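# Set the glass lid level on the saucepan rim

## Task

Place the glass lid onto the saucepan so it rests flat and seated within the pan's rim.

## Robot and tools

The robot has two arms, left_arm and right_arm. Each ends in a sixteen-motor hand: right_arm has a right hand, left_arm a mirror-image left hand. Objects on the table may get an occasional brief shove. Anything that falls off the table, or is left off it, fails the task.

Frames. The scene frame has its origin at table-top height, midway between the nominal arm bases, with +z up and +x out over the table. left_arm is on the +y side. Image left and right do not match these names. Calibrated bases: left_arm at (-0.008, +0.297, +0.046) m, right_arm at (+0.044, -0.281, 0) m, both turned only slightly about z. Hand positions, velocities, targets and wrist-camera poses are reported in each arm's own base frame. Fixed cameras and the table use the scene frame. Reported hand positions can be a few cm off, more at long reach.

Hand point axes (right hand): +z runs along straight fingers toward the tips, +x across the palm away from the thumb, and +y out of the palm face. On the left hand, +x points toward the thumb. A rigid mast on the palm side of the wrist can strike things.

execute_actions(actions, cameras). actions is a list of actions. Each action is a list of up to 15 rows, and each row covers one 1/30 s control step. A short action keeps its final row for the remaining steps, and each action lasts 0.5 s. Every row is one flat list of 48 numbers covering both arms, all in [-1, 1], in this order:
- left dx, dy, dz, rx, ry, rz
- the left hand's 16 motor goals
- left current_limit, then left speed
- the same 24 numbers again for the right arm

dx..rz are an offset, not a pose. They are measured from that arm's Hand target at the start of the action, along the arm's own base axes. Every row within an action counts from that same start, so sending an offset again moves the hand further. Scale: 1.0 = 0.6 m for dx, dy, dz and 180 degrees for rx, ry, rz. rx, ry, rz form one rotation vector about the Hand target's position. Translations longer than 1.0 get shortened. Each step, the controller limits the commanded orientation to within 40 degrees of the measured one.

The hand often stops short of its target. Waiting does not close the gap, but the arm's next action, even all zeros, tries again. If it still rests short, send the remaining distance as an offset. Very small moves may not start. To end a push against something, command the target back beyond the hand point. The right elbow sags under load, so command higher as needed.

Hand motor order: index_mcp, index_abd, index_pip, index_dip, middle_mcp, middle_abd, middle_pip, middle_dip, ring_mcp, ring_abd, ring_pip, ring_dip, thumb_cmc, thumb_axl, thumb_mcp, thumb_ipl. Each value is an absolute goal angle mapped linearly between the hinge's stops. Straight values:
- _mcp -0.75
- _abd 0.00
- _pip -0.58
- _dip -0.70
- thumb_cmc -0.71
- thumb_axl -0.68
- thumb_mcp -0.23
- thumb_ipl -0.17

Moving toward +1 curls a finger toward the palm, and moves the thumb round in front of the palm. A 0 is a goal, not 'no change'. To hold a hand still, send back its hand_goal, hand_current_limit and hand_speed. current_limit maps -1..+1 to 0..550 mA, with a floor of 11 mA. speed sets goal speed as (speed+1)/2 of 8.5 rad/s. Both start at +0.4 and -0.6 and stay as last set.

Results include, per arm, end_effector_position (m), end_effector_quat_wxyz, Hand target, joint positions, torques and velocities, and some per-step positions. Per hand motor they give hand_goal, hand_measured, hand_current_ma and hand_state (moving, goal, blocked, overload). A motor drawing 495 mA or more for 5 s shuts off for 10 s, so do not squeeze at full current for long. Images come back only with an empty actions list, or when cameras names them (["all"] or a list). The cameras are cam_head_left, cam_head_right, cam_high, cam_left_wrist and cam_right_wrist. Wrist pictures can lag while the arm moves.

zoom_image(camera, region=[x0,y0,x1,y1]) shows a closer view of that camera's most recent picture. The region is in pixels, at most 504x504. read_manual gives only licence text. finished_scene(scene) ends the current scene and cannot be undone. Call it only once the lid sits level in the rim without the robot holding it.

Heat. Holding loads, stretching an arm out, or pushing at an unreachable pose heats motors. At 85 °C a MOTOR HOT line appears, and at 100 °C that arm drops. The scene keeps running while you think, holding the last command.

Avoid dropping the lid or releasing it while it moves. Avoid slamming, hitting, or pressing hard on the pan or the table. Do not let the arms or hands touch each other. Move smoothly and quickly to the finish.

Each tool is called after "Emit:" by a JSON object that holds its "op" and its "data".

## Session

Emit:
{"op": "execute_actions", "data": {"actions": []}}

Scene clock: 0.00 s.
left_arm: end_effector_position=(+0.4546, -0.2066, +0.3039) hand_goal=(-0.754, +0.000, -0.576, -0.696, -0.754, +0.000, -0.576, -0.696, -0.754, +0.000, -0.576, -0.696, -0.714, -0.678, -0.226, -0.168) hand_measured=(-0.754, +0.000, -0.576, -0.696, -0.754, +0.000, -0.576, -0.696, -0.754, +0.000, -0.576, -0.696, -0.714, -0.678, -0.226, -0.168) hand_current_ma=(+0, +0, +0, +0, +0, +0, +0, +0, +0, +0, +0, +0, +0, +0, +0, +0) hand_state=(goal, goal, goal, goal, goal, goal, goal, goal, goal, goal, goal, goal, goal, goal, goal, goal) hand_current_limit=0.40 hand_speed=-0.60 end_effector_quat_wxyz=(+0.079, +0.421, +0.842, -0.328) | right_arm: end_effector_position=(+0.6489, -0.2351, +0.1914) hand_goal=(-0.754, +0.000, -0.576, -0.696, -0.754, +0.000, -0.576, -0.696, -0.754, +0.000, -0.576, -0.696, -0.714, -0.678, -0.226, -0.168) hand_measured=(-0.754, +0.000, -0.576, -0.696, -0.754, +0.000, -0.576, -0.696, -0.754, +0.000, -0.576, -0.696, -0.714, -0.678, -0.226, -0.168) hand_current_ma=(+0, +0, +0, +0, +0, +0, +0, +0, +0, +0, +0, +0, +0, +0, +0, +0) hand_state=(goal, goal, goal, goal, goal, goal, goal, goal, goal, goal, goal, goal, goal, goal, goal, goal) hand_current_limit=0.40 hand_speed=-0.60 end_effector_quat_wxyz=(-0.235, +0.795, -0.119, +0.547)
Joint positions: left_arm=[-0.336 1.518 1.65 -1.614 0.684 -1.01] | right_arm=[-0.411 1.665 1.201 0.095 -0.634 1.899]
Joint velocities: within noise
Joint torques (N m): no reading
Motor temperatures (°C): left_arm=[34 35 36 31 29 30] | right_arm=[28 33 42 28 30 28]
Heat: left arm: hottest elbow 36 °C; right arm: hottest elbow 42 °C.
Hand target: left_arm +0.4591, -0.2083, +0.3166; +0.093, +0.426, +0.839, -0.327 | right_arm +0.6564, -0.2384, +0.1992; -0.233, +0.791, -0.115, +0.554
camera_calibration:
cam_left_wrist: T_world_to_cam=[[0.0644487, -0.777435, 0.625653, -0.419286], [-0.532989, 0.503226, 0.680211, 0.0850123], [-0.843664, -0.377305, -0.381932, 0.542204], [0, 0, 0, 1]] pos_world=[0.529771, -0.164172, 0.411586]
cam_right_wrist: T_world_to_cam=[[-0.258185, -0.167982, -0.951379, 0.345131], [-0.866009, 0.476733, 0.150842, 0.596303], [0.428215, 0.862849, -0.268559, 0.100532], [0, 0, 0, 1]] pos_world=[0.562462, -0.313045, 0.265401]

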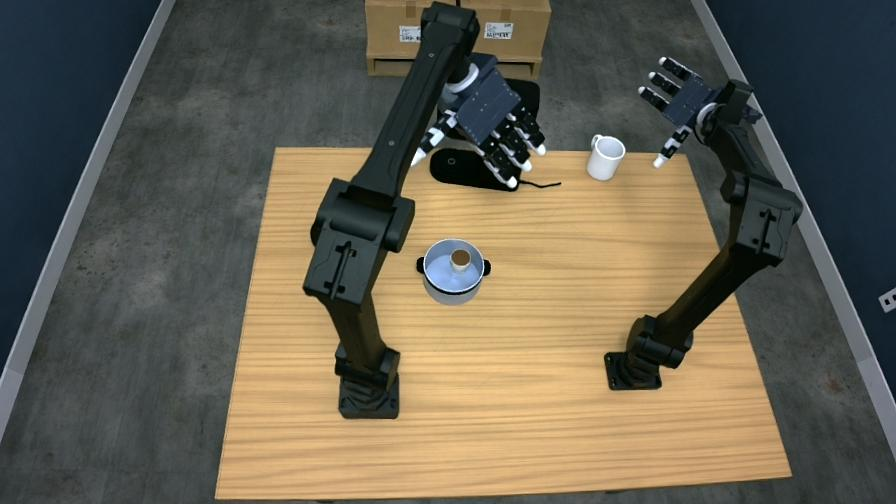

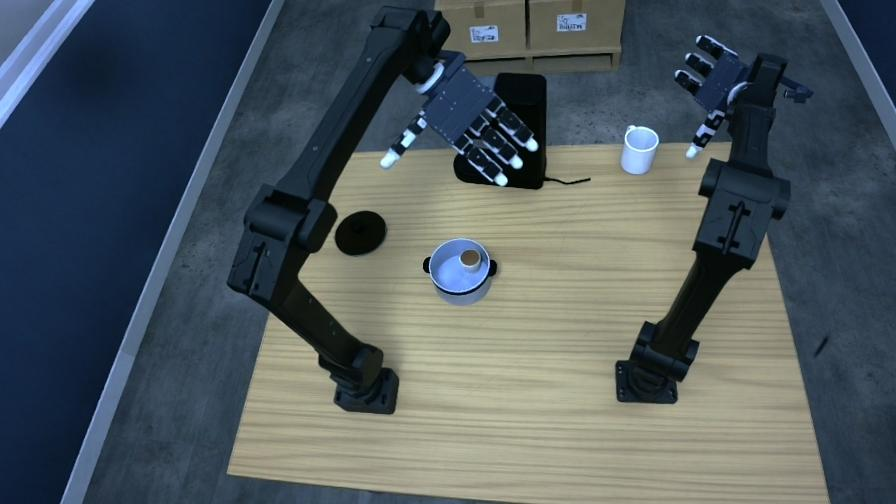

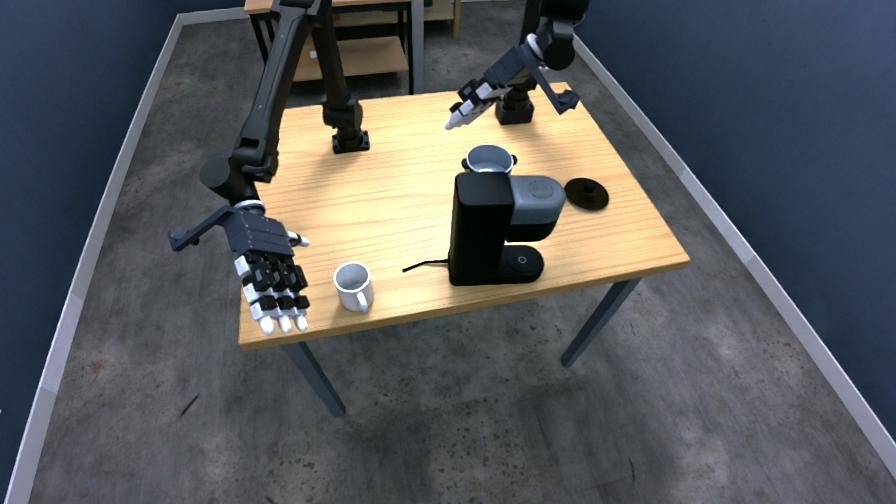

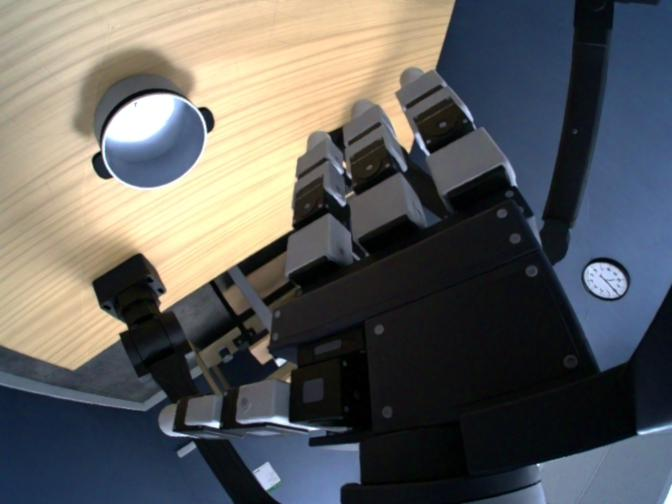

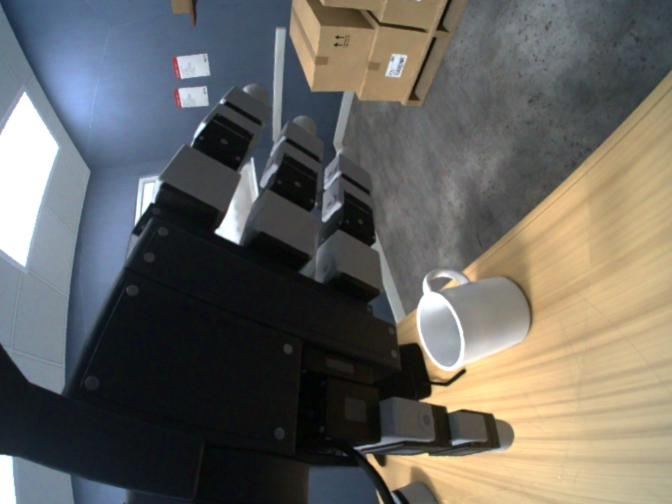

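Emit:
{"op": "zoom_image", "data": {"camera": "cam_head_right", "region": [325, 200, 415, 270]}}

Emit:
{"op": "zoom_image", "data": {"camera": "cam_high", "region": [540, 160, 640, 230]}}

Emit:
{"op": "zoom_image", "data": {"camera": "cam_head_left", "region": [400, 220, 510, 310]}}

Emit:
{"op": "zoom_image", "data": {"camera": "cam_head_right", "region": [410, 220, 520, 310]}}

Emit:
{"op": "zoom_image", "data": {"camera": "cam_high", "region": [440, 130, 560, 220]}}

Scaled by 5.600 from the camera's 896x504 image, which has a finer 1280x720 frame.

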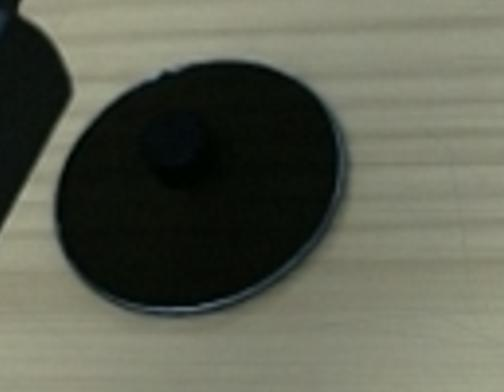

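Scaled by 5.040 from the camera's 896x504 image, which has a finer 1280x720 frame.

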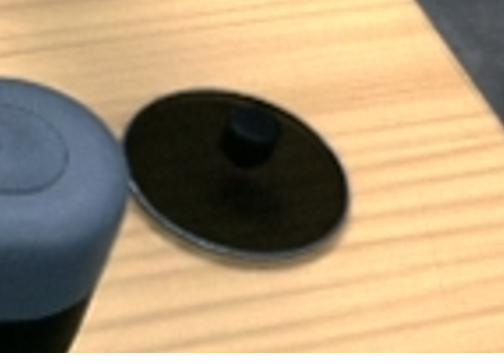

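Scaled by 4.582 from the camera's 896x504 image, which has a finer 1280x720 frame.

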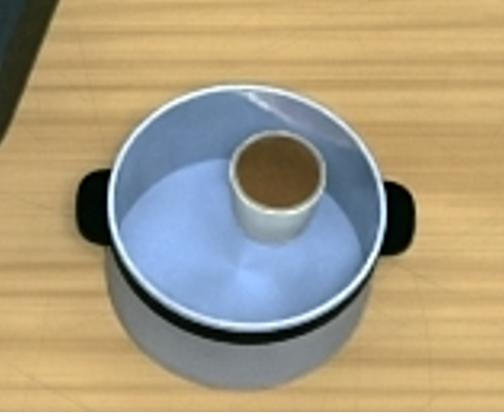

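Scaled by 4.582 from the camera's 896x504 image, which has a finer 1280x720 frame.

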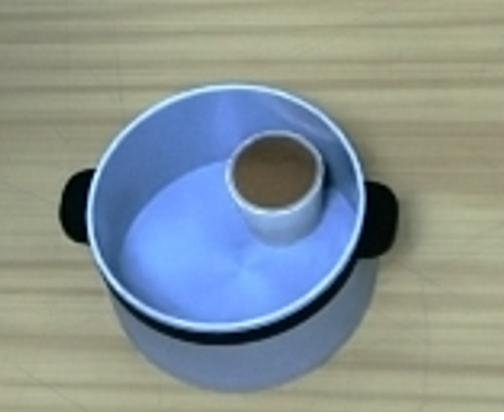

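Scaled by 4.200 from the camera's 896x504 image, which has a finer 1280x720 frame.

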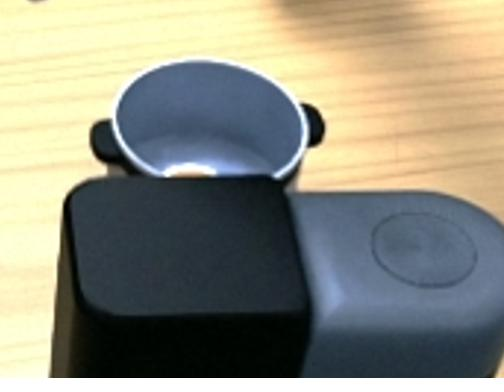

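Emit:
{"op": "execute_actions", "data": {"actions": [[[-0.03,0.01,-0.01,0.0543,-0.0087,0.0051,-0.754,0,-0.576,-0.696,-0.97,0,0.883,0.174,-0.754,0,-0.576,-0.696,-0.714,-0.678,-0.226,-0.168,0.4,-0.6,0,0,0,0,0,0,-0.754,0,-0.576,-0.696,-0.754,0,-0.576,-0.696,-0.754,0,-0.576,-0.696,-0.714,-0.678,-0.226,-0.168,0.4,-0.6]],[[-0.03,0.03,-0.01,0.0543,-0.0087,0.0051,-0.754,0,-0.576,-0.696,-0.97,0,0.883,0.174,-0.754,0,-0.576,-0.696,-0.714,-0.678,-0.226,-0.168,0.4,-0.6,0,0,0,0,0,0,-0.754,0,-0.576,-0.696,-0.754,0,-0.576,-0.696,-0.754,0,-0.576,-0.696,-0.714,-0.678,-0.226,-0.168,0.4,-0.6]],[[-0.01,0.045,-0.015,0.0543,-0.0087,0.0051,-0.754,0,-0.576,-0.696,-0.97,0,0.883,0.174,-0.754,0,-0.576,-0.696,-0.714,-0.678,-0.226,-0.168,0.4,-0.6,0,0,0,0,0,0,-0.754,0,-0.576,-0.696,-0.754,0,-0.576,-0.696,-0.754,0,-0.576,-0.696,-0.714,-0.678,-0.226,-0.168,0.4,-0.6]],[[0,0.05,-0.01,0.0543,-0.0087,0.0051,-0.754,0,-0.576,-0.696,-0.97,0,0.883,0.174,-0.754,0,-0.576,-0.696,-0.714,-0.678,-0.226,-0.168,0.4,-0.6,0,0,0,0,0,0,-0.754,0,-0.576,-0.696,-0.754,0,-0.576,-0.696,-0.754,0,-0.576,-0.696,-0.714,-0.678,-0.226,-0.168,0.4,-0.6]],[[0,0.05,0,0,0,0,-0.754,0,-0.576,-0.696,-0.97,0,0.883,0.174,-0.754,0,-0.576,-0.696,-0.714,-0.678,-0.226,-0.168,0.4,-0.6,0,0,0,0,0,0,-0.754,0,-0.576,-0.696,-0.754,0,-0.576,-0.696,-0.754,0,-0.576,-0.696,-0.714,-0.678,-0.226,-0.168,0.4,-0.6]],[[0,0.05,0,0,0,0,-0.754,0,-0.576,-0.696,-0.97,0,0.883,0.174,-0.754,0,-0.576,-0.696,-0.714,-0.678,-0.226,-0.168,0.4,-0.6,0,0,0,0,0,0,-0.754,0,-0.576,-0.696,-0.754,0,-0.576,-0.696,-0.754,0,-0.576,-0.696,-0.714,-0.678,-0.226,-0.168,0.4,-0.6]]], "cameras": ["cam_head_left","cam_head_right","cam_high"]}}

Scene clock: 38.67 s.
left_arm: end_effector_position=(+0.4204, -0.0685, +0.2807) hand_goal=(-0.754, +0.000, -0.576, -0.696, -0.970, +0.000, +0.882, +0.174, -0.754, +0.000, -0.576, -0.696, -0.714, -0.678, -0.226, -0.168) hand_measured=(-0.752, +0.000, -0.576, -0.696, -0.968, +0.000, +0.874, +0.172, -0.752, +0.000, -0.576, -0.696, -0.712, -0.678, -0.224, -0.168) hand_current_ma=(+9, +0, -3, +0, +10, +0, -33, -12, +9, +0, -3, +0, +8, +3, +13, +1) hand_state=(goal, goal, goal, goal, goal, goal, goal, goal, goal, goal, goal, goal, goal, goal, goal, goal) hand_current_limit=0.40 hand_speed=-0.60 end_effector_quat_wxyz=(-0.006, +0.417, +0.909, -0.001) | right_arm: end_effector_position=(+0.6489, -0.2351, +0.1914) hand_goal=(-0.754, +0.000, -0.576, -0.696, -0.754, +0.000, -0.576, -0.696, -0.754, +0.000, -0.576, -0.696, -0.714, -0.678, -0.226, -0.168) hand_measured=(-0.750, +0.000, -0.576, -0.696, -0.752, +0.000, -0.576, -0.696, -0.752, +0.000, -0.576, -0.696, -0.712, -0.678, -0.226, -0.168) hand_current_ma=(+3, +0, +0, +0, +3, +0, +0, +0, +3, +0, +0, +0, +2, +1, +0, +0) hand_state=(goal, goal, goal, goal, goal, goal, goal, goal, goal, goal, goal, goal, goal, goal, goal, goal) hand_current_limit=0.40 hand_speed=-0.60 end_effector_quat_wxyz=(-0.235, +0.795, -0.119, +0.547)
Joint positions: left_arm=[-0.362 1.384 1.419 -1.619 0.001 -1.071] | right_arm=[-0.411 1.665 1.201 0.095 -0.634 1.899]
Joint torques (N m): left_arm=[1.44 -12.86 8.94 -0.35 -0.01 0.05] | right_arm=[-0.21 -15.21 10.86 1.85 -0.28 0.04]
Heat: left arm: hottest elbow 38 °C; right arm: hottest elbow 46 °C.
Hand target: left_arm +0.4171, -0.0674, +0.2895; +0.000, +0.423, +0.906, -0.001 | right_arm +0.6564, -0.2384, +0.1992; -0.233, +0.791, -0.115, +0.554
Off the commanded pose: left_arm 0.009 m, 1 deg | right_arm 0.011 m, 1 deg.
Step readings (end_effector_position of left_arm | right_arm):
0: (+0.4546, -0.2066, +0.3039) | (+0.6489, -0.2351, +0.1914)
1: (+0.4549, -0.2057, +0.3036) | (+0.6489, -0.2351, +0.1914)
2: (+0.4560, -0.2017, +0.3023) | (+0.6489, -0.2351, +0.1914)
4: (+0.4569, -0.1944, +0.3002) | (+0.6489, -0.2351, +0.1914)
8: (+0.4492, -0.1979, +0.2967) | (+0.6489, -0.2351, +0.1914)
15: (+0.4417, -0.2043, +0.2980) | (+0.6489, -0.2351, +0.1914)
16: (+0.4418, -0.2028, +0.2980) | (+0.6489, -0.2351, +0.1914)
17: (+0.4428, -0.1972, +0.2978) | (+0.6489, -0.2351, +0.1914)
19: (+0.4411, -0.1871, +0.2962) | (+0.6489, -0.2351, +0.1914)
23: (+0.4316, -0.1820, +0.2931) | (+0.6489, -0.2351, +0.1914)
30: (+0.4261, -0.1856, +0.2938) | (+0.6489, -0.2351, +0.1914)
31: (+0.4265, -0.1841, +0.2937) | (+0.6489, -0.2351, +0.1914)
32: (+0.4278, -0.1791, +0.2939) | (+0.6489, -0.2351, +0.1914)
34: (+0.4284, -0.1687, +0.2929) | (+0.6489, -0.2351, +0.1914)
38: (+0.4251, -0.1577, +0.2866) | (+0.6489, -0.2351, +0.1914)
45: (+0.4226, -0.1574, +0.2838) | (+0.6489, -0.2351, +0.1914)
46: (+0.4229, -0.1565, +0.2842) | (+0.6489, -0.2351, +0.1914)
47: (+0.4246, -0.1520, +0.2855) | (+0.6489, -0.2351, +0.1914)
49: (+0.4264, -0.1422, +0.2869) | (+0.6489, -0.2351, +0.1914)
53: (+0.4246, -0.1305, +0.2821) | (+0.6489, -0.2351, +0.1914)
60: (+0.4232, -0.1278, +0.2800) | (+0.6489, -0.2351, +0.1914)
61: (+0.4231, -0.1277, +0.2801) | (+0.6489, -0.2351, +0.1914)
62: (+0.4227, -0.1264, +0.2794) | (+0.6489, -0.2351, +0.1914)
64: (+0.4205, -0.1223, +0.2778) | (+0.6489, -0.2351, +0.1914)
68: (+0.4184, -0.1072, +0.2769) | (+0.6489, -0.2351, +0.1914)
75: (+0.4199, -0.0990, +0.2807) | (+0.6489, -0.2351, +0.1914)
76: (+0.4201, -0.0991, +0.2807) | (+0.6489, -0.2351, +0.1914)
77: (+0.4200, -0.0981, +0.2801) | (+0.6489, -0.2351, +0.1914)
79: (+0.4191, -0.0933, +0.2786) | (+0.6489, -0.2351, +0.1914)
83: (+0.4183, -0.0757, +0.2776) | (+0.6489, -0.2351, +0.1914)
90: (+0.4198, -0.0682, +0.2807) | (+0.6489, -0.2351, +0.1914)
Images, in order (width x height): cam_head_left 896x504, cam_head_right 896x504, cam_high 896x504.

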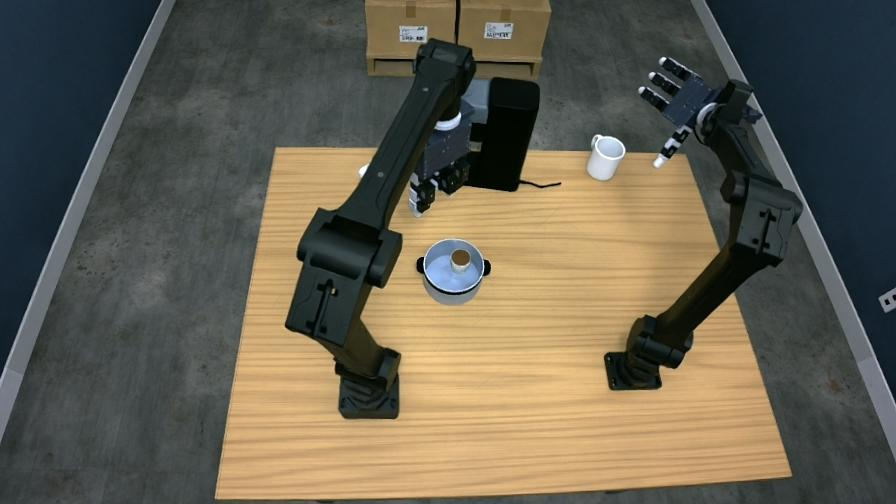

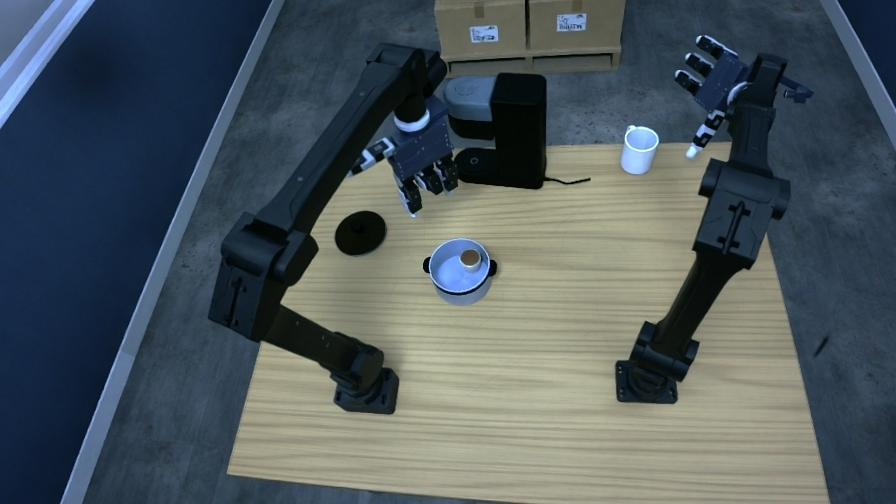

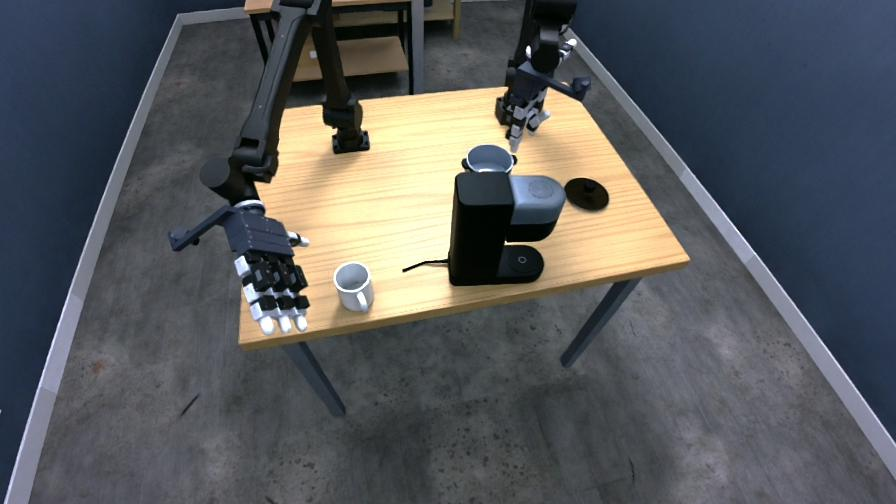

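Emit:
{"op": "execute_actions", "data": {"actions": [[[0,0.06,0,0,0,0,-0.754,0,-0.576,-0.696,-0.97,0,0.883,0.174,-0.754,0,-0.576,-0.696,-0.714,-0.678,-0.226,-0.168,0.4,-0.6,0,0,0,0,0,0,-0.754,0,-0.576,-0.696,-0.754,0,-0.576,-0.696,-0.754,0,-0.576,-0.696,-0.714,-0.678,-0.226,-0.168,0.4,-0.6]],[[0,0.07,0,0,0,0,-0.754,0,-0.576,-0.696,-0.97,0,0.883,0.174,-0.754,0,-0.576,-0.696,-0.714,-0.678,-0.226,-0.168,0.4,-0.6,0,0,0,0,0,0,-0.754,0,-0.576,-0.696,-0.754,0,-0.576,-0.696,-0.754,0,-0.576,-0.696,-0.714,-0.678,-0.226,-0.168,0.4,-0.6]],[[0.015,0.07,0,0,0,0,-0.754,0,-0.576,-0.696,-0.97,0,0.883,0.174,-0.754,0,-0.576,-0.696,-0.714,-0.678,-0.226,-0.168,0.4,-0.6,0,0,0,0,0,0,-0.754,0,-0.576,-0.696,-0.754,0,-0.576,-0.696,-0.754,0,-0.576,-0.696,-0.714,-0.678,-0.226,-0.168,0.4,-0.6]],[[0.02,0.07,0,0,0,0,-0.754,0,-0.576,-0.696,-0.97,0,0.883,0.174,-0.754,0,-0.576,-0.696,-0.714,-0.678,-0.226,-0.168,0.4,-0.6,0,0,0,0,0,0,-0.754,0,-0.576,-0.696,-0.754,0,-0.576,-0.696,-0.754,0,-0.576,-0.696,-0.714,-0.678,-0.226,-0.168,0.4,-0.6]],[[0.03,0.06,0,0,0,0,-0.754,0,-0.576,-0.696,-0.97,0,0.883,0.174,-0.754,0,-0.576,-0.696,-0.714,-0.678,-0.226,-0.168,0.4,-0.6,0,0,0,0,0,0,-0.754,0,-0.576,-0.696,-0.754,0,-0.576,-0.696,-0.754,0,-0.576,-0.696,-0.714,-0.678,-0.226,-0.168,0.4,-0.6]],[[0.03,0.06,0,0,0,0,-0.754,0,-0.576,-0.696,-0.97,0,0.883,0.174,-0.754,0,-0.576,-0.696,-0.714,-0.678,-0.226,-0.168,0.4,-0.6,0,0,0,0,0,0,-0.754,0,-0.576,-0.696,-0.754,0,-0.576,-0.696,-0.754,0,-0.576,-0.696,-0.714,-0.678,-0.226,-0.168,0.4,-0.6]]], "cameras": ["cam_left_wrist","cam_head_right","cam_head_left"]}}

Scene clock: 64.97 s.
left_arm: end_effector_position=(+0.4621, +0.1666, +0.2755) hand_goal=(-0.754, +0.000, -0.576, -0.696, -0.970, +0.000, +0.882, +0.174, -0.754, +0.000, -0.576, -0.696, -0.714, -0.678, -0.226, -0.168) hand_measured=(-0.752, +0.000, -0.576, -0.696, -0.968, +0.000, +0.874, +0.172, -0.752, +0.000, -0.576, -0.696, -0.712, -0.678, -0.224, -0.168) hand_current_ma=(+9, +0, -3, +0, +9, +0, -33, -12, +9, +0, -3, +0, +5, +3, +13, +1) hand_state=(goal, goal, goal, goal, goal, goal, goal, goal, goal, goal, goal, goal, goal, goal, goal, goal) hand_current_limit=0.40 hand_speed=-0.60 end_effector_quat_wxyz=(-0.009, +0.416, +0.909, -0.007) | right_arm: end_effector_position=(+0.6489, -0.2351, +0.1914) hand_goal=(-0.754, +0.000, -0.576, -0.696, -0.754, +0.000, -0.576, -0.696, -0.754, +0.000, -0.576, -0.696, -0.714, -0.678, -0.226, -0.168) hand_measured=(-0.750, +0.000, -0.576, -0.696, -0.752, +0.000, -0.576, -0.696, -0.752, +0.000, -0.576, -0.696, -0.712, -0.678, -0.226, -0.168) hand_current_ma=(+3, +0, +0, +0, +3, +0, +0, +0, +3, +0, +0, +0, +2, +1, +0, +0) hand_state=(goal, goal, goal, goal, goal, goal, goal, goal, goal, goal, goal, goal, goal, goal, goal, goal) hand_current_limit=0.40 hand_speed=-0.60 end_effector_quat_wxyz=(-0.235, +0.795, -0.119, +0.547)
Joint positions: left_arm=[0.224 1.459 1.486 -1.62 0 -0.489] | right_arm=[-0.411 1.665 1.201 0.095 -0.634 1.899]
Joint torques (N m): left_arm=[1.2 -11.52 12.72 -0.36 0.03 0.03] | right_arm=[-0.44 -15.38 10.89 1.84 -0.28 0.03]
Motor temperatures (°C): left_arm=[34 37 39 31 29 30] | right_arm=[28 38 47 28 30 28]
Heat: left arm: hottest elbow 39 °C; right arm: hottest elbow 47 °C.
Hand target: left_arm +0.4740, +0.1668, +0.2896; +0.000, +0.422, +0.906, -0.001 | right_arm +0.6564, -0.2384, +0.1992; -0.233, +0.791, -0.115, +0.554
Off the commanded pose: left_arm 0.018 m, 2 deg | right_arm 0.011 m, 1 deg.
Step readings (end_effector_position of left_arm | right_arm):
0: (+0.4204, -0.0686, +0.2807) | (+0.6489, -0.2351, +0.1914)
1: (+0.4205, -0.0685, +0.2807) | (+0.6489, -0.2351, +0.1914)
2: (+0.4204, -0.0674, +0.2804) | (+0.6489, -0.2351, +0.1914)
4: (+0.4196, -0.0611, +0.2788) | (+0.6489, -0.2351, +0.1914)
8: (+0.4184, -0.0395, +0.2782) | (+0.6489, -0.2351, +0.1914)
15: (+0.4199, -0.0311, +0.2810) | (+0.6489, -0.2351, +0.1914)
16: (+0.4202, -0.0312, +0.2810) | (+0.6489, -0.2351, +0.1914)
17: (+0.4204, -0.0302, +0.2805) | (+0.6489, -0.2351, +0.1914)
19: (+0.4198, -0.0232, +0.2792) | (+0.6489, -0.2351, +0.1914)
23: (+0.4185, +0.0026, +0.2788) | (+0.6489, -0.2351, +0.1914)
30: (+0.4198, +0.0119, +0.2810) | (+0.6489, -0.2351, +0.1914)
31: (+0.4201, +0.0119, +0.2810) | (+0.6489, -0.2351, +0.1914)
32: (+0.4208, +0.0127, +0.2809) | (+0.6489, -0.2351, +0.1914)
34: (+0.4222, +0.0198, +0.2809) | (+0.6489, -0.2351, +0.1914)
38: (+0.4231, +0.0461, +0.2809) | (+0.6489, -0.2351, +0.1914)
45: (+0.4243, +0.0554, +0.2809) | (+0.6489, -0.2351, +0.1914)
46: (+0.4246, +0.0552, +0.2809) | (+0.6489, -0.2351, +0.1914)
47: (+0.4252, +0.0560, +0.2809) | (+0.6489, -0.2351, +0.1914)
49: (+0.4257, +0.0627, +0.2808) | (+0.6489, -0.2351, +0.1914)
53: (+0.4239, +0.0884, +0.2807) | (+0.6489, -0.2351, +0.1914)
60: (+0.4251, +0.0971, +0.2780) | (+0.6489, -0.2351, +0.1914)
61: (+0.4255, +0.0969, +0.2775) | (+0.6489, -0.2351, +0.1914)
62: (+0.4268, +0.0974, +0.2774) | (+0.6489, -0.2351, +0.1914)
64: (+0.4310, +0.1027, +0.2778) | (+0.6489, -0.2351, +0.1914)
68: (+0.4385, +0.1230, +0.2767) | (+0.6489, -0.2351, +0.1914)
75: (+0.4416, +0.1310, +0.2732) | (+0.6489, -0.2351, +0.1914)
76: (+0.4422, +0.1311, +0.2737) | (+0.6489, -0.2351, +0.1914)
77: (+0.4439, +0.1316, +0.2746) | (+0.6489, -0.2351, +0.1914)
79: (+0.4493, +0.1368, +0.2777) | (+0.6489, -0.2351, +0.1914)
83: (+0.4578, +0.1571, +0.2799) | (+0.6489, -0.2351, +0.1914)
90: (+0.4604, +0.1666, +0.2732) | (+0.6489, -0.2351, +0.1914)
camera_calibration:
cam_left_wrist: T_world_to_cam=[[0.0836699, -0.996395, 0.0139916, 0.0842909], [-0.631265, -0.0421343, 0.774422, 0.0307564], [-0.771041, -0.0736282, -0.632515, 0.663469], [0, 0, 0, 1]] pos_world=[0.523925, 0.134133, 0.394656]
Images, in order (width x height): cam_head_left 896x504, cam_head_right 896x504, cam_left_wrist 672x504.

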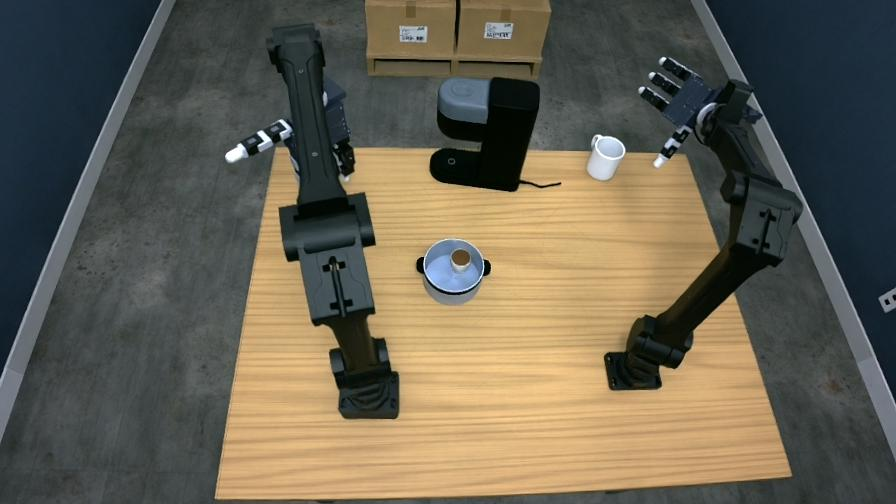

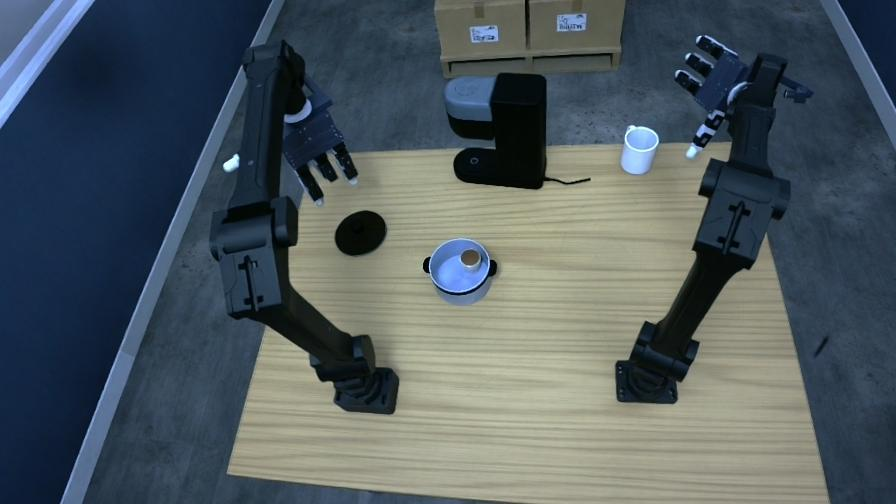

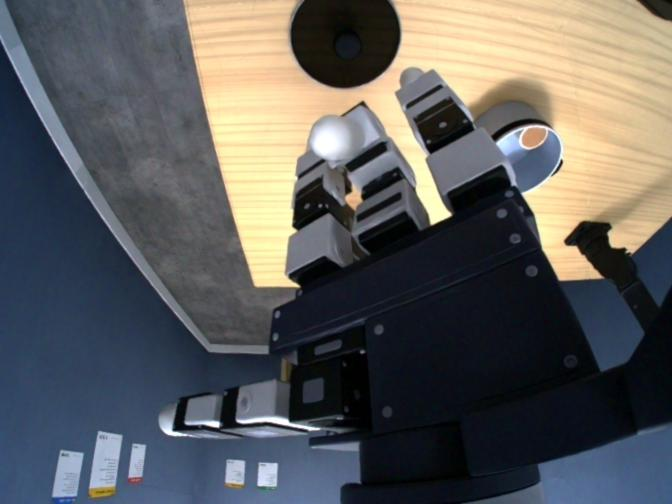

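Emit:
{"op": "zoom_image", "data": {"camera": "cam_left_wrist", "region": [270, 0, 590, 240]}}

Emit:
{"op": "zoom_image", "data": {"camera": "cam_head_left", "region": [404, 222, 504, 312]}}

Emit:
{"op": "zoom_image", "data": {"camera": "cam_head_right", "region": [410, 222, 510, 312]}}

Scaled by 1.575 from the camera's 672x504 image, which has a finer 960x720 frame.

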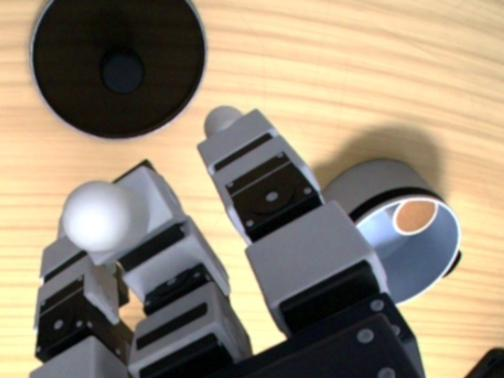

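Scaled by 5.040 from the camera's 896x504 image, which has a finer 1280x720 frame.

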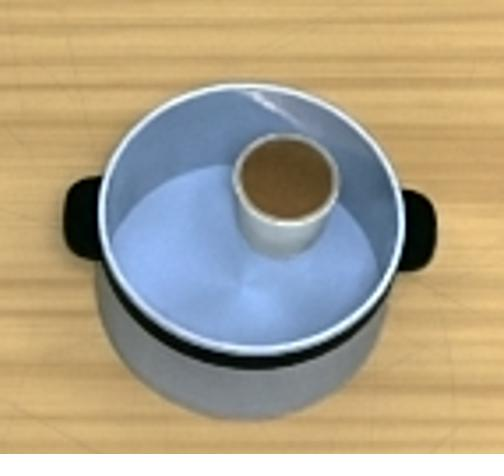

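Scaled by 5.040 from the camera's 896x504 image, which has a finer 1280x720 frame.

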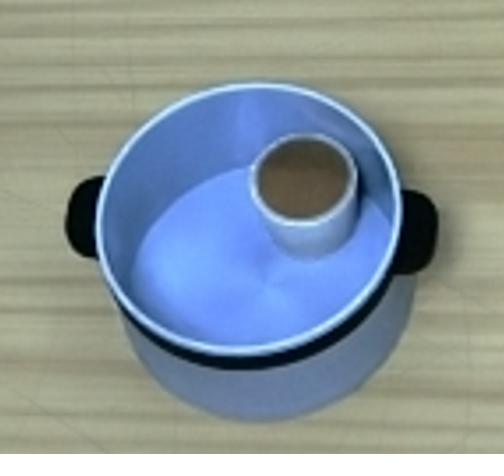

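Emit:
{"op": "execute_actions", "data": {"actions": [], "cameras": ["cam_high","cam_left_wrist","cam_head_left","cam_head_right","cam_right_wrist"]}}

Emit:
{"op": "zoom_image", "data": {"camera": "cam_left_wrist", "region": [470, 90, 570, 200]}}

Emit:
{"op": "zoom_image", "data": {"camera": "cam_high", "region": [440, 110, 540, 200]}}

Emit:
{"op": "zoom_image", "data": {"camera": "cam_head_left", "region": [414, 230, 494, 300]}}

Emit:
{"op": "zoom_image", "data": {"camera": "cam_head_right", "region": [420, 230, 500, 300]}}

Scene clock: 81.47 s.
left_arm: end_effector_position=(+0.4622, +0.1665, +0.2755) hand_goal=(-0.754, +0.000, -0.576, -0.696, -0.970, +0.000, +0.882, +0.174, -0.754, +0.000, -0.576, -0.696, -0.714, -0.678, -0.226, -0.168) hand_measured=(-0.752, +0.000, -0.576, -0.696, -0.968, +0.000, +0.874, +0.172, -0.752, +0.000, -0.576, -0.696, -0.712, -0.678, -0.224, -0.168) hand_current_ma=(+9, +0, -3, +0, +9, +0, -33, -12, +9, +0, -3, +0, +5, +3, +13, +1) hand_state=(goal, goal, goal, goal, goal, goal, goal, goal, goal, goal, goal, goal, goal, goal, goal, goal) hand_current_limit=0.40 hand_speed=-0.60 end_effector_quat_wxyz=(-0.009, +0.416, +0.909, -0.007) | right_arm: end_effector_position=(+0.6489, -0.2351, +0.1914) hand_goal=(-0.754, +0.000, -0.576, -0.696, -0.754, +0.000, -0.576, -0.696, -0.754, +0.000, -0.576, -0.696, -0.714, -0.678, -0.226, -0.168) hand_measured=(-0.750, +0.000, -0.576, -0.696, -0.752, +0.000, -0.576, -0.696, -0.752, +0.000, -0.576, -0.696, -0.712, -0.678, -0.226, -0.168) hand_current_ma=(+3, +0, +0, +0, +3, +0, +0, +0, +3, +0, +0, +0, +2, +1, +0, +0) hand_state=(goal, goal, goal, goal, goal, goal, goal, goal, goal, goal, goal, goal, goal, goal, goal, goal) hand_current_limit=0.40 hand_speed=-0.60 end_effector_quat_wxyz=(-0.235, +0.795, -0.119, +0.547)
Joint positions: left_arm=[0.224 1.459 1.486 -1.62 0 -0.488] | right_arm=[-0.411 1.665 1.201 0.095 -0.634 1.899]
Joint velocities: within noise
Joint torques (N m): left_arm=[1.14 -11.52 12.71 -0.35 0.03 0.05] | right_arm=[-0.44 -15.62 10.89 1.87 -0.29 0.04]
Motor temperatures (°C): left_arm=[34 37 41 31 29 30] | right_arm=[28 39 48 28 30 28]
Heat: left arm: hottest elbow 41 °C; right arm: hottest elbow 48 °C.
Hand target: left_arm +0.4741, +0.1668, +0.2896; +0.000, +0.422, +0.906, -0.001 | right_arm +0.6564, -0.2384, +0.1992; -0.233, +0.791, -0.115, +0.554
Off the commanded pose: left_arm 0.018 m, 2 deg | right_arm 0.011 m, 1 deg.
camera_calibration:
cam_left_wrist: T_world_to_cam=[[0.082965, -0.996453, 0.0140589, 0.0845415], [-0.631271, -0.0416333, 0.774444, 0.0306794], [-0.771112, -0.0731267, -0.632486, 0.663421], [0, 0, 0, 1]] pos_world=[0.523925, 0.134033, 0.394656]
cam_right_wrist: T_world_to_cam=[[-0.258185, -0.167982, -0.951379, 0.345131], [-0.866009, 0.476733, 0.150842, 0.596303], [0.428215, 0.862849, -0.268559, 0.100532], [0, 0, 0, 1]] pos_world=[0.562462, -0.313045, 0.265401]

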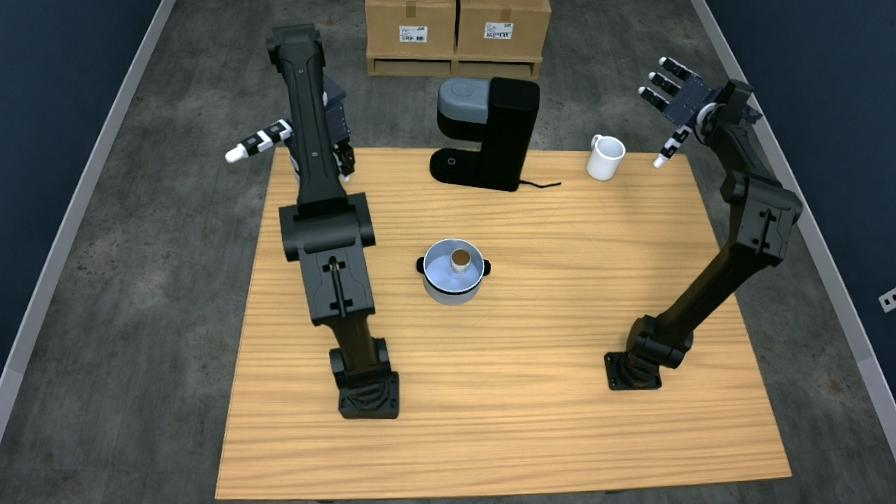

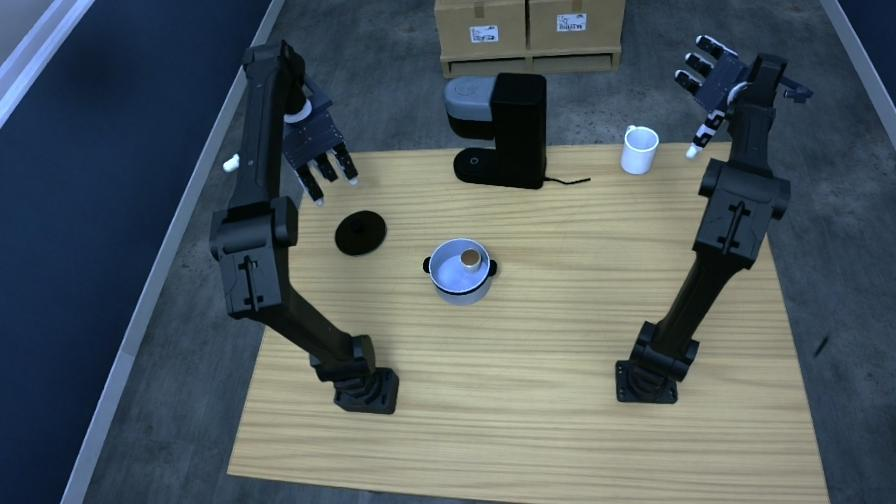

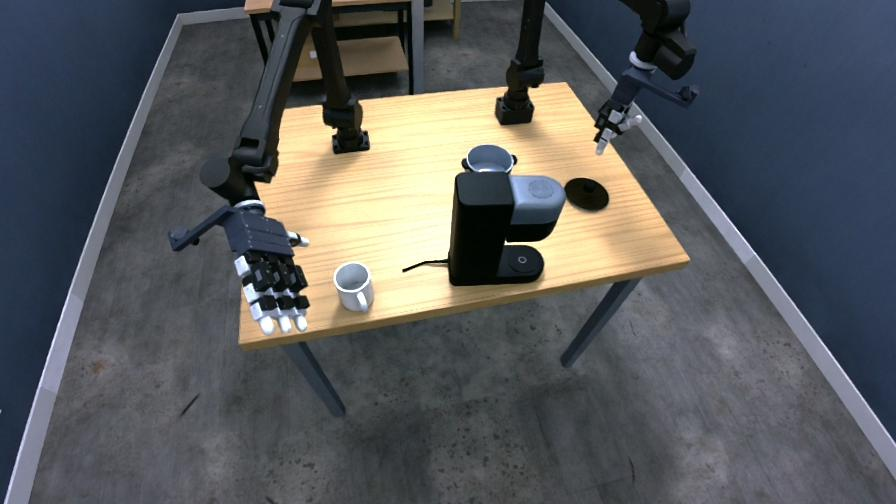

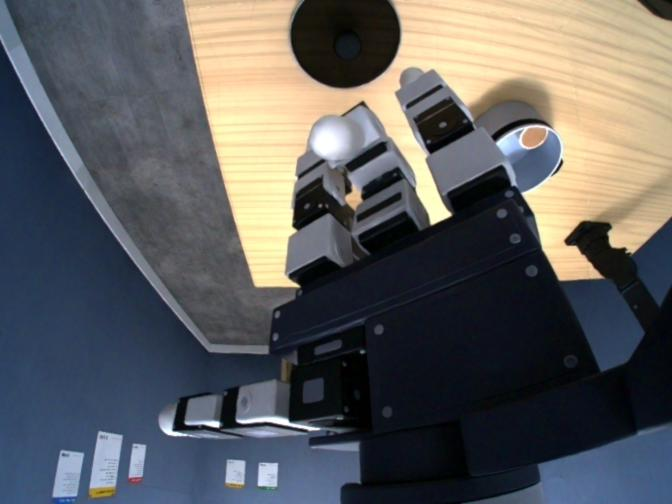

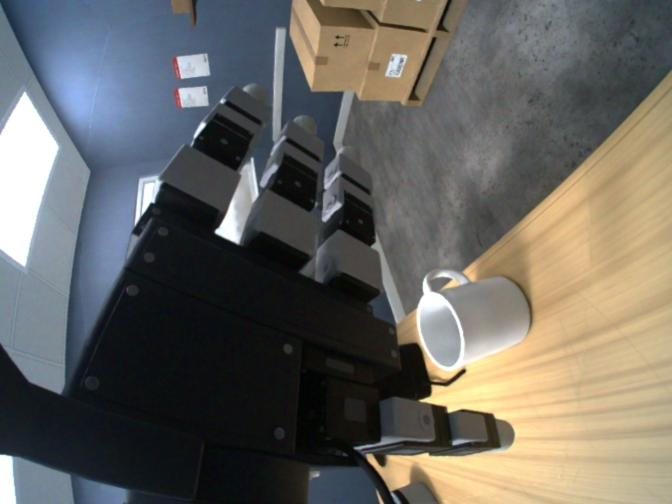

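Scaled by 4.582 from the camera's 672x504 image, which has a finer 960x720 frame.

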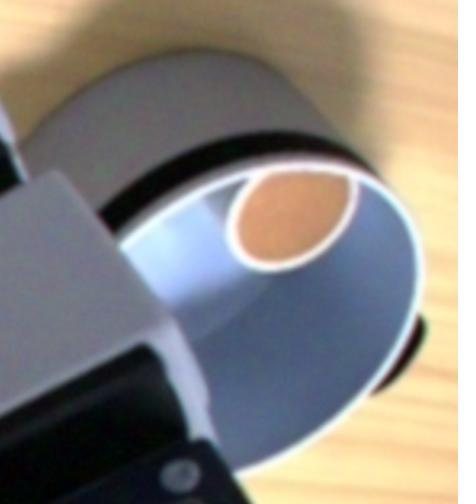

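Scaled by 5.040 from the camera's 896x504 image, which has a finer 1280x720 frame.

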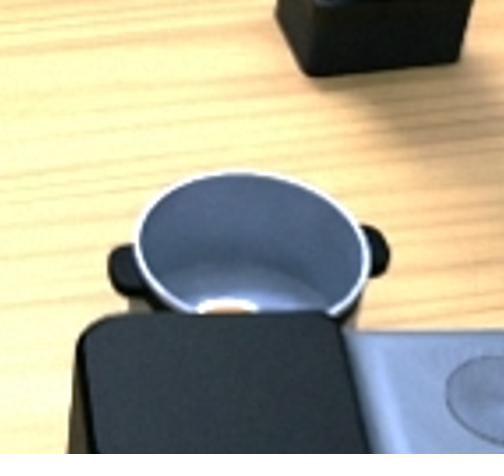

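Scaled by 6.300 from the camera's 896x504 image, which has a finer 1280x720 frame.

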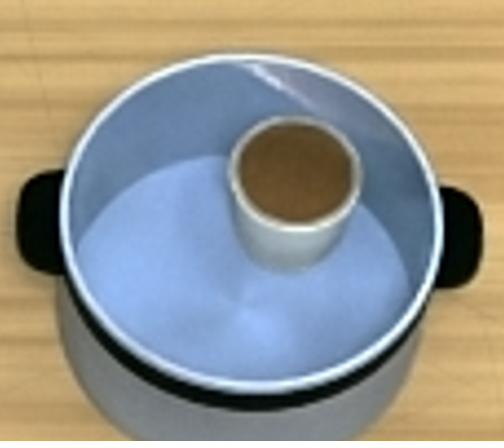

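Scaled by 6.300 from the camera's 896x504 image, which has a finer 1280x720 frame.

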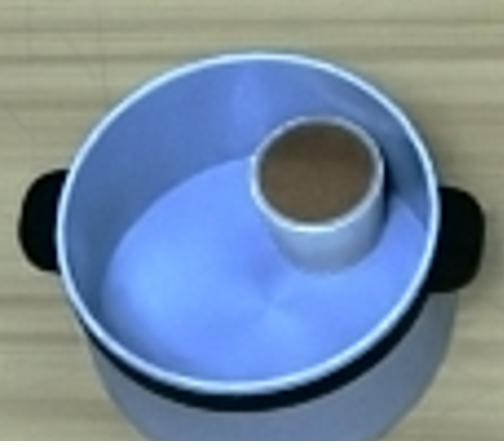

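Emit:
{"op": "execute_actions", "data": {"actions": [[[0.007,0.01,-0.08,0,0,0,-0.754,0,-0.576,-0.696,-0.97,0,0.883,0.174,-0.754,0,-0.576,-0.696,-0.714,-0.678,-0.226,-0.168,0.4,-0.6,0,0,0,0,0,0,-0.754,0,-0.576,-0.696,-0.754,0,-0.576,-0.696,-0.754,0,-0.576,-0.696,-0.714,-0.678,-0.226,-0.168,0.4,-0.6]],[[0,0,-0.08,0,0,0,-0.754,0,-0.576,-0.696,-0.97,0,0.883,0.174,-0.754,0,-0.576,-0.696,-0.714,-0.678,-0.226,-0.168,0.4,-0.6,0,0,0,0,0,0,-0.754,0,-0.576,-0.696,-0.754,0,-0.576,-0.696,-0.754,0,-0.576,-0.696,-0.714,-0.678,-0.226,-0.168,0.4,-0.6]],[[0,0,-0.055,0,0,0,-0.754,0,-0.576,-0.696,-0.97,0,0.883,0.174,-0.754,0,-0.576,-0.696,-0.714,-0.678,-0.226,-0.168,0.4,-0.6,0,0,0,0,0,0,-0.754,0,-0.576,-0.696,-0.754,0,-0.576,-0.696,-0.754,0,-0.576,-0.696,-0.714,-0.678,-0.226,-0.168,0.4,-0.6]]], "cameras": ["cam_left_wrist","cam_head_right"]}}

Emit:
{"op": "zoom_image", "data": {"camera": "cam_left_wrist", "region": [280, 0, 440, 130]}}

Emit:
{"op": "zoom_image", "data": {"camera": "cam_head_right", "region": [315, 180, 405, 260]}}

Scene clock: 107.63 s.
left_arm: end_effector_position=(+0.4728, +0.1686, +0.1631) hand_goal=(-0.754, +0.000, -0.576, -0.696, -0.970, +0.000, +0.882, +0.174, -0.754, +0.000, -0.576, -0.696, -0.714, -0.678, -0.226, -0.168) hand_measured=(-0.752, +0.000, -0.576, -0.696, -0.968, +0.000, +0.876, +0.172, -0.752, +0.000, -0.576, -0.696, -0.712, -0.678, -0.224, -0.168) hand_current_ma=(+9, +0, -3, +0, +9, +0, -29, -12, +9, +0, -3, +0, +5, +3, +13, +1) hand_state=(goal, goal, goal, goal, goal, goal, goal, goal, goal, goal, goal, goal, goal, goal, goal, goal) hand_current_limit=0.40 hand_speed=-0.60 end_effector_quat_wxyz=(-0.004, +0.421, +0.907, -0.003) | right_arm: end_effector_position=(+0.6489, -0.2351, +0.1914) hand_goal=(-0.754, +0.000, -0.576, -0.696, -0.754, +0.000, -0.576, -0.696, -0.754, +0.000, -0.576, -0.696, -0.714, -0.678, -0.226, -0.168) hand_measured=(-0.750, +0.000, -0.576, -0.696, -0.752, +0.000, -0.576, -0.696, -0.752, +0.000, -0.576, -0.696, -0.712, -0.678, -0.226, -0.168) hand_current_ma=(+3, +0, +0, +0, +3, +0, +0, +0, +3, +0, +0, +0, +2, +1, +0, +0) hand_state=(goal, goal, goal, goal, goal, goal, goal, goal, goal, goal, goal, goal, goal, goal, goal, goal) hand_current_limit=0.40 hand_speed=-0.60 end_effector_quat_wxyz=(-0.235, +0.795, -0.119, +0.547)
Joint positions: left_arm=[0.225 1.512 1.244 -1.312 0 -0.477] | right_arm=[-0.411 1.665 1.201 0.095 -0.634 1.899]
Joint torques (N m): left_arm=[1.96 -12.16 8.94 0.8 0.04 0.05] | right_arm=[-0.21 -15.27 10.89 1.83 -0.29 0.04]
Heat: left arm: hottest elbow 43 °C; right arm: hottest elbow 49 °C.
Hand target: left_arm +0.4783, +0.1727, +0.1607; +0.000, +0.422, +0.906, -0.001 | right_arm +0.6564, -0.2384, +0.1992; -0.233, +0.791, -0.115, +0.554
Off the commanded pose: left_arm 0.007 m, 1 deg | right_arm 0.011 m, 1 deg.
Step readings (end_effector_position of left_arm | right_arm):
0: (+0.4622, +0.1665, +0.2755) | (+0.6489, -0.2351, +0.1914)
1: (+0.4622, +0.1665, +0.2755) | (+0.6489, -0.2351, +0.1914)
2: (+0.4630, +0.1667, +0.2756) | (+0.6489, -0.2351, +0.1914)
4: (+0.4671, +0.1675, +0.2722) | (+0.6489, -0.2351, +0.1914)
8: (+0.4699, +0.1678, +0.2556) | (+0.6489, -0.2351, +0.1914)
15: (+0.4719, +0.1685, +0.2422) | (+0.6489, -0.2351, +0.1914)
16: (+0.4721, +0.1685, +0.2417) | (+0.6489, -0.2351, +0.1914)
17: (+0.4733, +0.1687, +0.2394) | (+0.6489, -0.2351, +0.1914)
19: (+0.4752, +0.1692, +0.2298) | (+0.6489, -0.2351, +0.1914)
23: (+0.4694, +0.1679, +0.2021) | (+0.6489, -0.2351, +0.1914)
30: (+0.4716, +0.1683, +0.1923) | (+0.6489, -0.2351, +0.1914)
31: (+0.4720, +0.1684, +0.1923) | (+0.6489, -0.2351, +0.1914)
32: (+0.4726, +0.1686, +0.1908) | (+0.6489, -0.2351, +0.1914)
34: (+0.4744, +0.1690, +0.1856) | (+0.6489, -0.2351, +0.1914)
38: (+0.4715, +0.1683, +0.1700) | (+0.6489, -0.2351, +0.1914)
45: (+0.4725, +0.1685, +0.1630) | (+0.6489, -0.2351, +0.1914)
camera_calibration:
cam_left_wrist: T_world_to_cam=[[0.0720842, -0.997324, 0.0122141, 0.0928202], [-0.642034, -0.0370263, 0.765781, 0.130288], [-0.76328, -0.0630426, -0.642985, 0.597007], [0, 0, 0, 1]] pos_world=[0.532642, 0.135033, 0.282961]
Images, in order (width x height): cam_head_right 896x504, cam_left_wrist 672x504.

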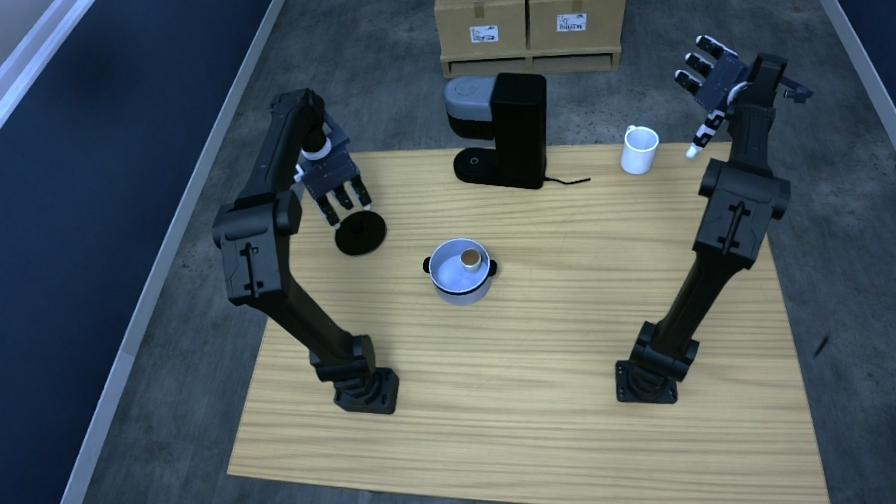

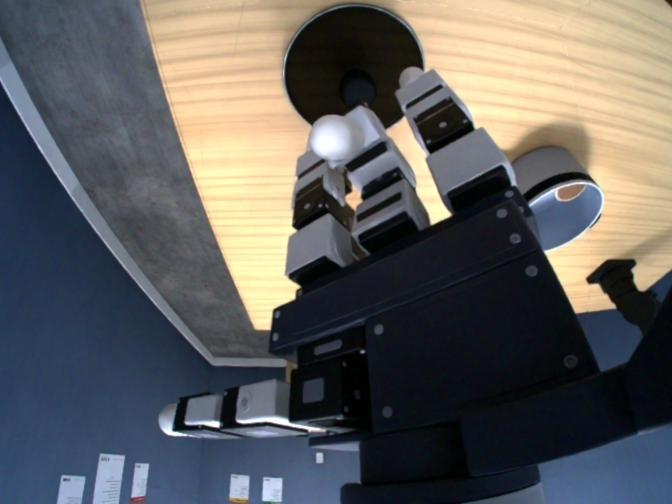

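Scaled by 3.150 from the camera's 672x504 image, which has a finer 960x720 frame.

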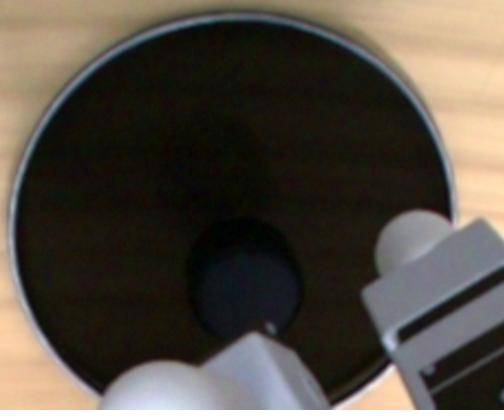

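Scaled by 5.600 from the camera's 896x504 image, which has a finer 1280x720 frame.

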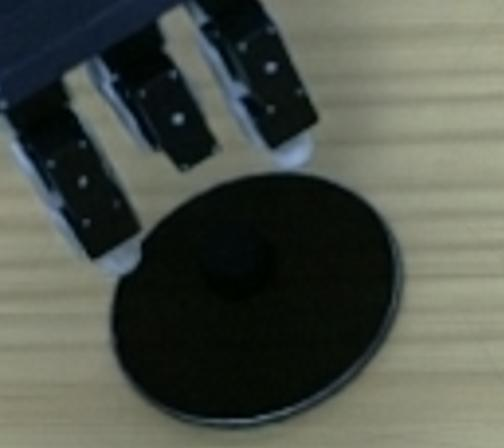

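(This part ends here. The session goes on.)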